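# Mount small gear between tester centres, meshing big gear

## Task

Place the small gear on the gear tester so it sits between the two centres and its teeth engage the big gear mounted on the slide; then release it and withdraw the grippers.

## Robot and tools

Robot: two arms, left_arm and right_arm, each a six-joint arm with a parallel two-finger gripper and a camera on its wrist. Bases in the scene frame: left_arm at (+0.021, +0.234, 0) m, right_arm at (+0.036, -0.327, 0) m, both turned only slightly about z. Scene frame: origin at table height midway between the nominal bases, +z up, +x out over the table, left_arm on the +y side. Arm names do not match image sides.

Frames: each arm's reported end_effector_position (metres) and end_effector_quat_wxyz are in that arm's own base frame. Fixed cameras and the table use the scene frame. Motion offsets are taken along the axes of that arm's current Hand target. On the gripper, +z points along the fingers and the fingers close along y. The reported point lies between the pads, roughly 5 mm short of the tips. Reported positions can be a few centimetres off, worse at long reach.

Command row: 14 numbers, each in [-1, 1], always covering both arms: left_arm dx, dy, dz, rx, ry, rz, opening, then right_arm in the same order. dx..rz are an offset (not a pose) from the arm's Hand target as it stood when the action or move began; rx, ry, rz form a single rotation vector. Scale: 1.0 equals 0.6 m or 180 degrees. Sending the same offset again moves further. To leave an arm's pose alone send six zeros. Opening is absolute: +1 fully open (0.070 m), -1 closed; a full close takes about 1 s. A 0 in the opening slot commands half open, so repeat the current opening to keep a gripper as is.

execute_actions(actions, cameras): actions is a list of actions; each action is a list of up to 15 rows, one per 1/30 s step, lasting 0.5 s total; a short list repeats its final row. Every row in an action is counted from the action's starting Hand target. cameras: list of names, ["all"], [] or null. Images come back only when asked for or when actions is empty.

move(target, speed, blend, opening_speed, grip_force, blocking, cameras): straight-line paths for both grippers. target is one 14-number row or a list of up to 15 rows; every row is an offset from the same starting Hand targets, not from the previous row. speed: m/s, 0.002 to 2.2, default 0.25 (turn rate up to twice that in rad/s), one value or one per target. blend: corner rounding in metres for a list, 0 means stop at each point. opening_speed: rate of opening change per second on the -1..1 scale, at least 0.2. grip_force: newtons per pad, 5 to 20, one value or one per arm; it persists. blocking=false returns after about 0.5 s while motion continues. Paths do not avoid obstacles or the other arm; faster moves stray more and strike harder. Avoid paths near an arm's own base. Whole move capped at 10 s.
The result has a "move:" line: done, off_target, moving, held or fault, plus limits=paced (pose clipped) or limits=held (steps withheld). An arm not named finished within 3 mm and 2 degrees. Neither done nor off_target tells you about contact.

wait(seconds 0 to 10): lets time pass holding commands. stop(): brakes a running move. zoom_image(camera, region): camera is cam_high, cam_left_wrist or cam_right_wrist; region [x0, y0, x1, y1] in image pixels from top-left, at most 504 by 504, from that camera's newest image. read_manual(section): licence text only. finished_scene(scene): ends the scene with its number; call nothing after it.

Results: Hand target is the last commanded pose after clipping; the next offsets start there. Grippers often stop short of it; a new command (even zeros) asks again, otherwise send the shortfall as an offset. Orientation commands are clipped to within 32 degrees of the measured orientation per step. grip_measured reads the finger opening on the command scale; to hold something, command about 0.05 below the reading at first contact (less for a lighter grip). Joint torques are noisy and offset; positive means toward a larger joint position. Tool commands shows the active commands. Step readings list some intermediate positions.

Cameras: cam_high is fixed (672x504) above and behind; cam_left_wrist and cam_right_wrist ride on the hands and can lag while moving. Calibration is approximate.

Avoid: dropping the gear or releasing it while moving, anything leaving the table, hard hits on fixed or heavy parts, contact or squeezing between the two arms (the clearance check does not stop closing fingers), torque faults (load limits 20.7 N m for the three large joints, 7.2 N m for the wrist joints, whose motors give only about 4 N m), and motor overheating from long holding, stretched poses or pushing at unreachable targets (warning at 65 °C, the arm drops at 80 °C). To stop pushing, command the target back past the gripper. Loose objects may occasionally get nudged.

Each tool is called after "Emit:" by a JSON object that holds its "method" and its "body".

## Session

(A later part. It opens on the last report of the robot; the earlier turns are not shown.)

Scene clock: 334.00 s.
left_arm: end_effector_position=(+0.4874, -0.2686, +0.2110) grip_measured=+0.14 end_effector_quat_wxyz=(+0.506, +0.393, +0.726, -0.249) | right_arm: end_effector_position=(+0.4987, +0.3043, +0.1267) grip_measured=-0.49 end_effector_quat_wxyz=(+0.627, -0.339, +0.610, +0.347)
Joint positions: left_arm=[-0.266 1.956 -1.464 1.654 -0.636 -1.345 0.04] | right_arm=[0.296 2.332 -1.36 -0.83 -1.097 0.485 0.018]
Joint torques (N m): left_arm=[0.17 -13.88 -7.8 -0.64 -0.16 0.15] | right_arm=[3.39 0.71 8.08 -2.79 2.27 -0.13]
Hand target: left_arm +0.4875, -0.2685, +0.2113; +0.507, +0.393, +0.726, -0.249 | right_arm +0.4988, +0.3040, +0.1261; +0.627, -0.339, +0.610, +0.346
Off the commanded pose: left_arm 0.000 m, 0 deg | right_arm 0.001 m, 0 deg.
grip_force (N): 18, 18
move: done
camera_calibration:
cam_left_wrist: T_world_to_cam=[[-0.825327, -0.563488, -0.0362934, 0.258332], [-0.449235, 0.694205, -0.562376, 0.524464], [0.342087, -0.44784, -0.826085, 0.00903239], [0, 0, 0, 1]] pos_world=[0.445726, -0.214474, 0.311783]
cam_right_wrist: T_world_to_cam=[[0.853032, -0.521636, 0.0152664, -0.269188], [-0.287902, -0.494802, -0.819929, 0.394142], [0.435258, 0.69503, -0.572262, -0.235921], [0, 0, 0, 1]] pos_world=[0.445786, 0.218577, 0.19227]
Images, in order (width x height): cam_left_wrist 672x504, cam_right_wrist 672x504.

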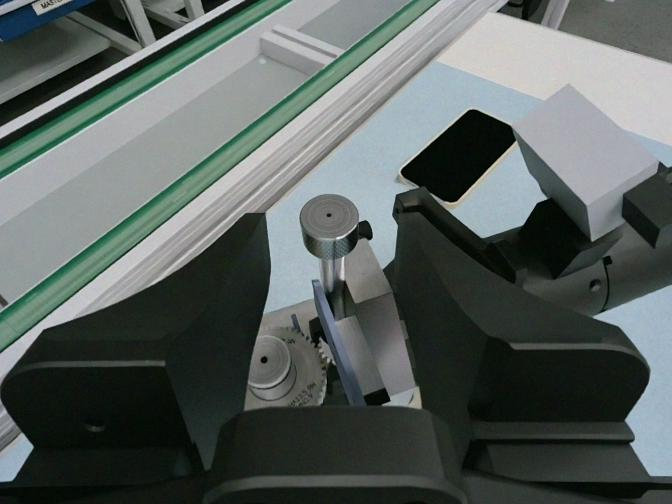

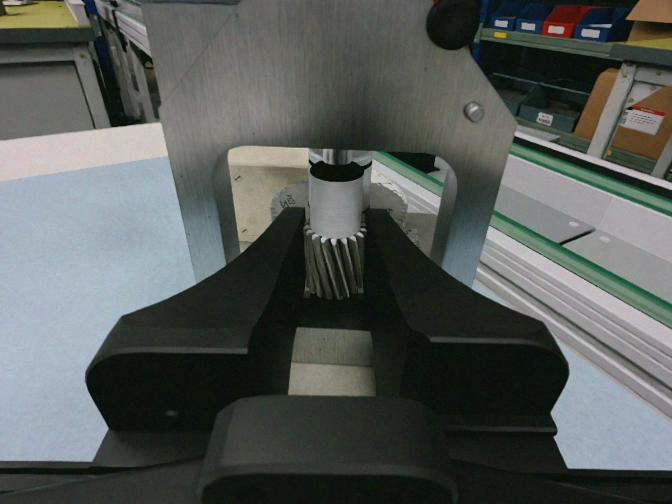

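Emit:
{"method": "move", "body": {"target": [0,0,-0.1667,0,0,0,0.14,0,0,0,0,0,0,-0.4], "opening_speed": 0.3, "speed": 0.15, "cameras": ["cam_right_wrist","cam_left_wrist"]}}

Emit:
{"method": "zoom_image", "body": {"camera": "cam_left_wrist", "region": [250, 200, 430, 410]}}

Emit:
{"method": "zoom_image", "body": {"camera": "cam_right_wrist", "region": [240, 100, 440, 320]}}

Scene clock: 336.53 s.
left_arm: end_effector_position=(+0.4331, -0.1925, +0.2475) grip_measured=+0.14 end_effector_quat_wxyz=(+0.506, +0.393, +0.726, -0.250) | right_arm: end_effector_position=(+0.4980, +0.3035, +0.1260) grip_measured=-0.41 end_effector_quat_wxyz=(+0.626, -0.340, +0.610, +0.347)
Joint positions: left_arm=[-0.076 1.693 -1.234 1.739 -0.815 -1.362 0.04] | right_arm=[0.294 2.33 -1.356 -0.835 -1.097 0.485 0.021]
Joint torques (N m): left_arm=[-1.21 -8.66 -6.79 -0.74 -0.13 0.15] | right_arm=[6.55 1.1 2.55 -1.35 3.32 -0.03]
Hand target: left_arm +0.4335, -0.1925, +0.2475; +0.507, +0.393, +0.726, -0.249 | right_arm +0.4988, +0.3040, +0.1261; +0.627, -0.339, +0.610, +0.346
Off the commanded pose: left_arm 0.000 m, 0 deg | right_arm 0.001 m, 0 deg.
grip_force (N): 18, 18
move: done
camera_calibration:
cam_left_wrist: T_world_to_cam=[[-0.825411, -0.563369, -0.0362239, 0.25783], [-0.449159, 0.69424, -0.562394, 0.467794], [0.341983, -0.447936, -0.826075, 0.0918304], [0, 0, 0, 1]] pos_world=[0.391525, -0.138374, 0.348283]
cam_right_wrist: T_world_to_cam=[[0.853779, -0.5204, 0.0156701, -0.269797], [-0.288266, -0.497571, -0.818123, 0.393736], [0.433548, 0.693979, -0.574829, -0.233964], [0, 0, 0, 1]] pos_world=[0.445283, 0.217876, 0.191863]
Images, in order (width x height): cam_left_wrist 672x504, cam_right_wrist 672x504.

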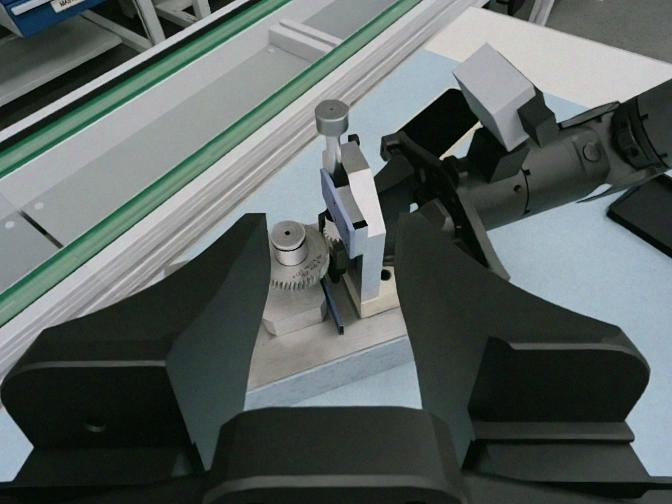

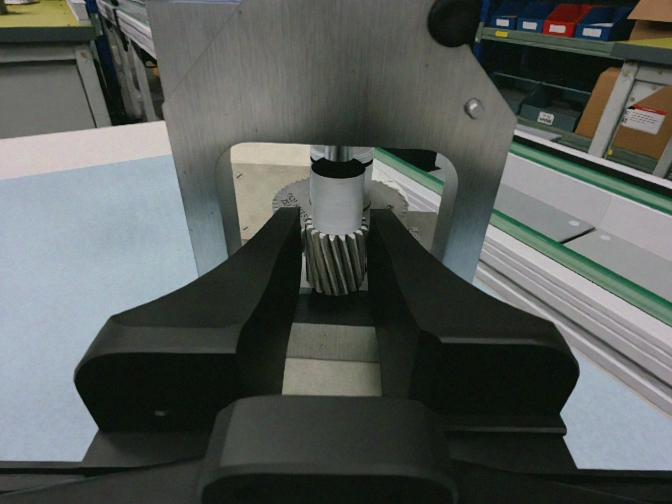

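Scaled by 2.400 from the camera's 672x504 image, which has a finer 960x720 frame.

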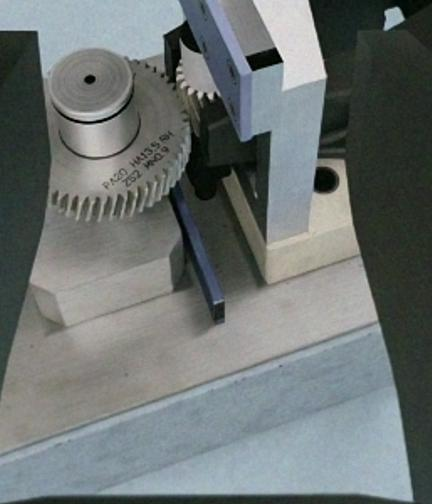

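Scaled by 2.291 from the camera's 672x504 image, which has a finer 960x720 frame.

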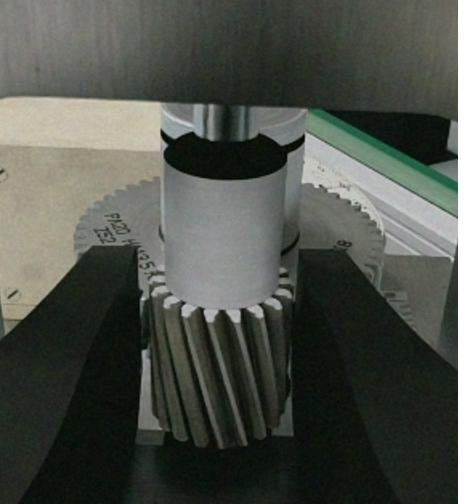

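Emit:
{"method": "zoom_image", "body": {"camera": "cam_left_wrist", "region": [290, 170, 400, 300]}}

Scaled by 3.877 from the camera's 672x504 image, which has a finer 960x720 frame.

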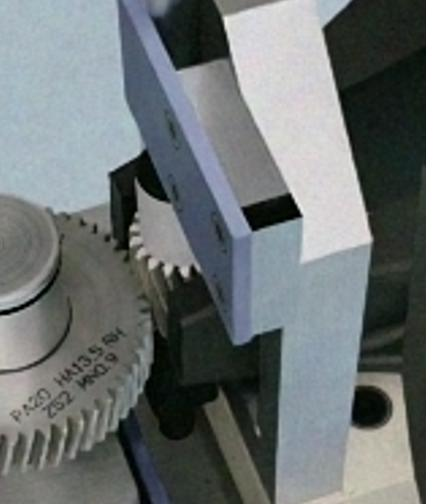

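Emit:
{"method": "move", "body": {"target": [0,0,0,0,0,0,0.14,0,0,0,0,0,0,-0.3], "opening_speed": 0.3, "cameras": ["cam_right_wrist"]}}

Emit:
{"method": "zoom_image", "body": {"camera": "cam_right_wrist", "region": [240, 100, 440, 320]}}

Scene clock: 338.70 s.
left_arm: end_effector_position=(+0.4333, -0.1924, +0.2475) grip_measured=+0.14 end_effector_quat_wxyz=(+0.507, +0.393, +0.726, -0.249) | right_arm: end_effector_position=(+0.4991, +0.3041, +0.1272) grip_measured=-0.30 end_effector_quat_wxyz=(+0.627, -0.339, +0.610, +0.346)
Joint positions: left_arm=[-0.076 1.693 -1.234 1.739 -0.814 -1.362 0.04] | right_arm=[0.296 2.331 -1.361 -0.83 -1.095 0.485 0.024]
Joint torques (N m): left_arm=[-1.19 -8.72 -7.67 -0.75 -0.13 0.16] | right_arm=[4.1 0.76 2.7 -1.59 2.17 -0.11]
Hand target: left_arm +0.4335, -0.1925, +0.2475; +0.507, +0.393, +0.726, -0.249 | right_arm +0.4988, +0.3040, +0.1261; +0.627, -0.339, +0.610, +0.346
Off the commanded pose: left_arm 0.000 m, 0 deg | right_arm 0.001 m, 0 deg.
grip_force (N): 18, 18
move: done
camera_calibration:
cam_right_wrist: T_world_to_cam=[[0.852334, -0.522756, 0.0158873, -0.268984], [-0.288133, -0.494708, -0.819905, 0.394556], [0.43647, 0.694255, -0.57228, -0.236077], [0, 0, 0, 1]] pos_world=[0.445989, 0.218475, 0.19267]
Images, in order (width x height): cam_right_wrist 672x504.

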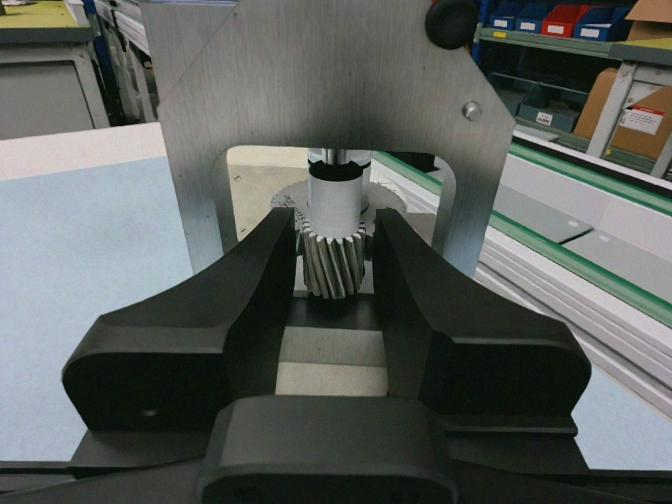

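Scaled by 2.291 from the camera's 672x504 image, which has a finer 960x720 frame.

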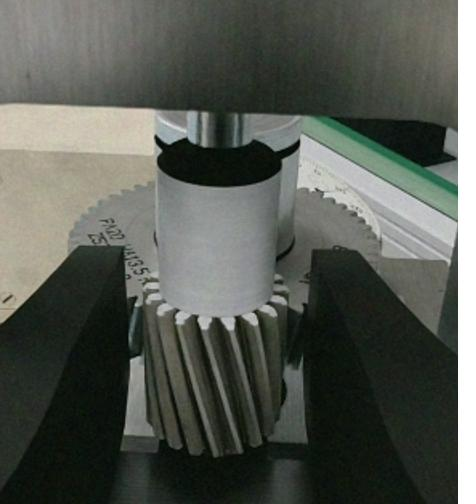

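Emit:
{"method": "move", "body": {"target": [0,0,0,0,0,0,0.14,0,0,-0.2,0,0,0,-0.3], "speed": 0.1, "cameras": ["all"]}}

Emit:
{"method": "zoom_image", "body": {"camera": "cam_right_wrist", "region": [240, 100, 440, 320]}}

Emit:
{"method": "zoom_image", "body": {"camera": "cam_left_wrist", "region": [270, 90, 420, 310]}}

Scene clock: 342.17 s.
left_arm: end_effector_position=(+0.4333, -0.1924, +0.2475) grip_measured=+0.14 end_effector_quat_wxyz=(+0.507, +0.393, +0.726, -0.249) | right_arm: end_effector_position=(+0.4350, +0.2021, +0.1231) grip_measured=-0.30 end_effector_quat_wxyz=(+0.602, -0.347, +0.641, +0.324)
Joint positions: left_arm=[-0.076 1.693 -1.234 1.739 -0.814 -1.362 0.04] | right_arm=[0.054 2.098 -0.935 -1.023 -1.227 0.416 0.024]
Joint torques (N m): left_arm=[-1.15 -8.71 -7.68 -0.74 -0.15 0.15] | right_arm=[1.4 -5.31 -3.38 0.3 -1.02 -0.08]
Hand target: left_arm +0.4335, -0.1925, +0.2475; +0.507, +0.393, +0.726, -0.249 | right_arm +0.4353, +0.2022, +0.1231; +0.627, -0.339, +0.610, +0.346
Off the commanded pose: left_arm 0.000 m, 0 deg | right_arm 0.000 m, 5 deg.
joint sent to its limit (right arm) — joint 5 (wrist pitch), lower limit. The joint targets are off in orientation, not in position.
grip_force (N): 18, 18
move: off_target (right_arm)
camera_calibration:
cam_left_wrist: T_world_to_cam=[[-0.824941, -0.564038, -0.0365083, 0.257793], [-0.449647, 0.694031, -0.562262, 0.467886], [0.342475, -0.447417, -0.826153, 0.0917469], [0, 0, 0, 1]] pos_world=[0.391626, -0.138273, 0.348283]
cam_right_wrist: T_world_to_cam=[[0.841764, -0.539651, 0.0145354, -0.25939], [-0.33858, -0.548716, -0.764379, 0.348356], [0.420473, 0.638505, -0.644604, -0.112423], [0, 0, 0, 1]] pos_world=[0.383563, 0.122951, 0.197578]

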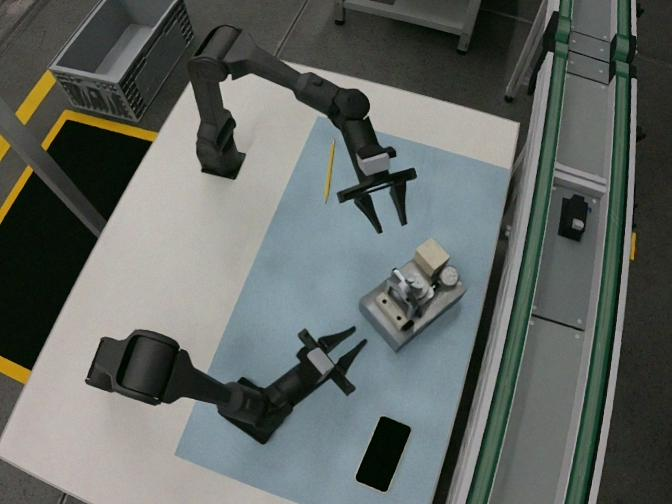

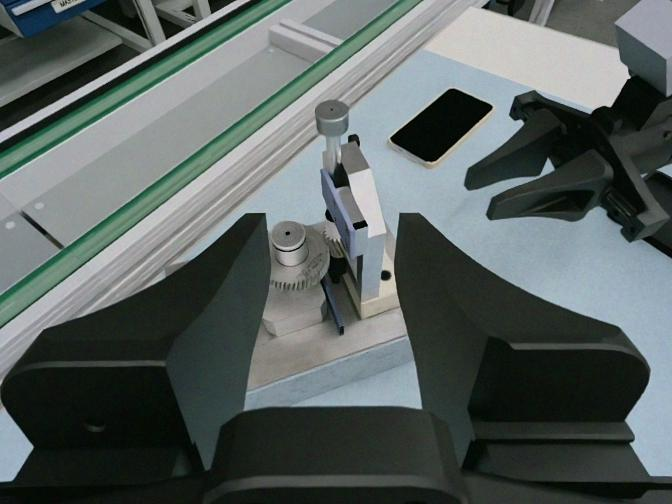

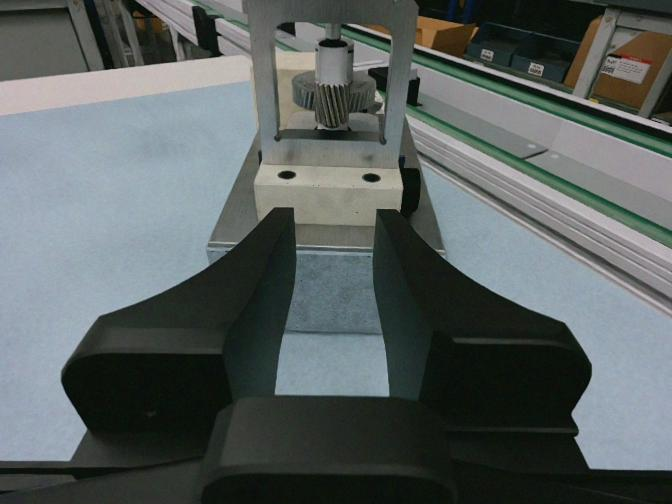

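Scaled by 2.291 from the camera's 672x504 image, which has a finer 960x720 frame.

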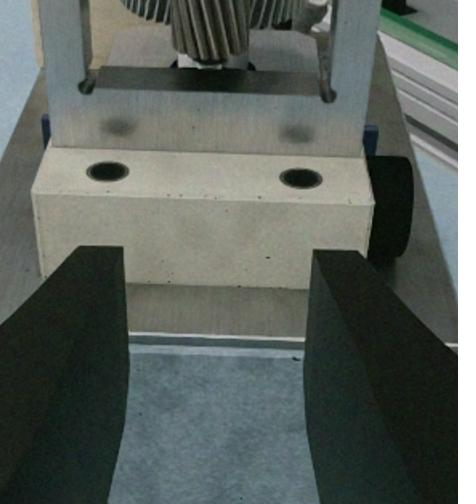

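Scaled by 2.291 from the camera's 672x504 image, which has a finer 960x720 frame.

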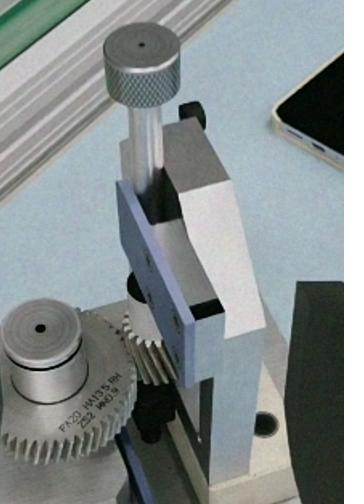

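Emit:
{"method": "zoom_image", "body": {"camera": "cam_right_wrist", "region": [270, 20, 400, 150]}}

Scaled by 3.877 from the camera's 672x504 image, which has a finer 960x720 frame.

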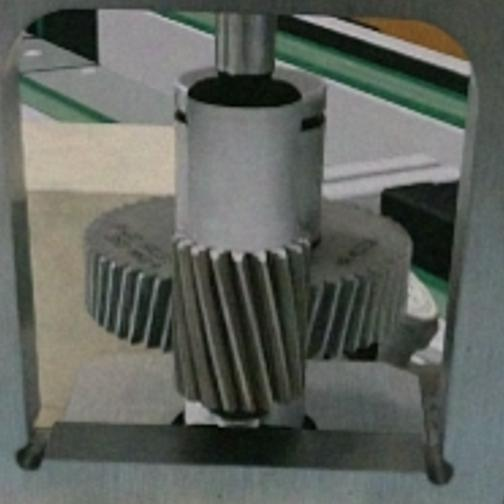

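Emit:
{"method": "finished_scene", "body": {"scene": 2}}

The scene is finished: the task was done.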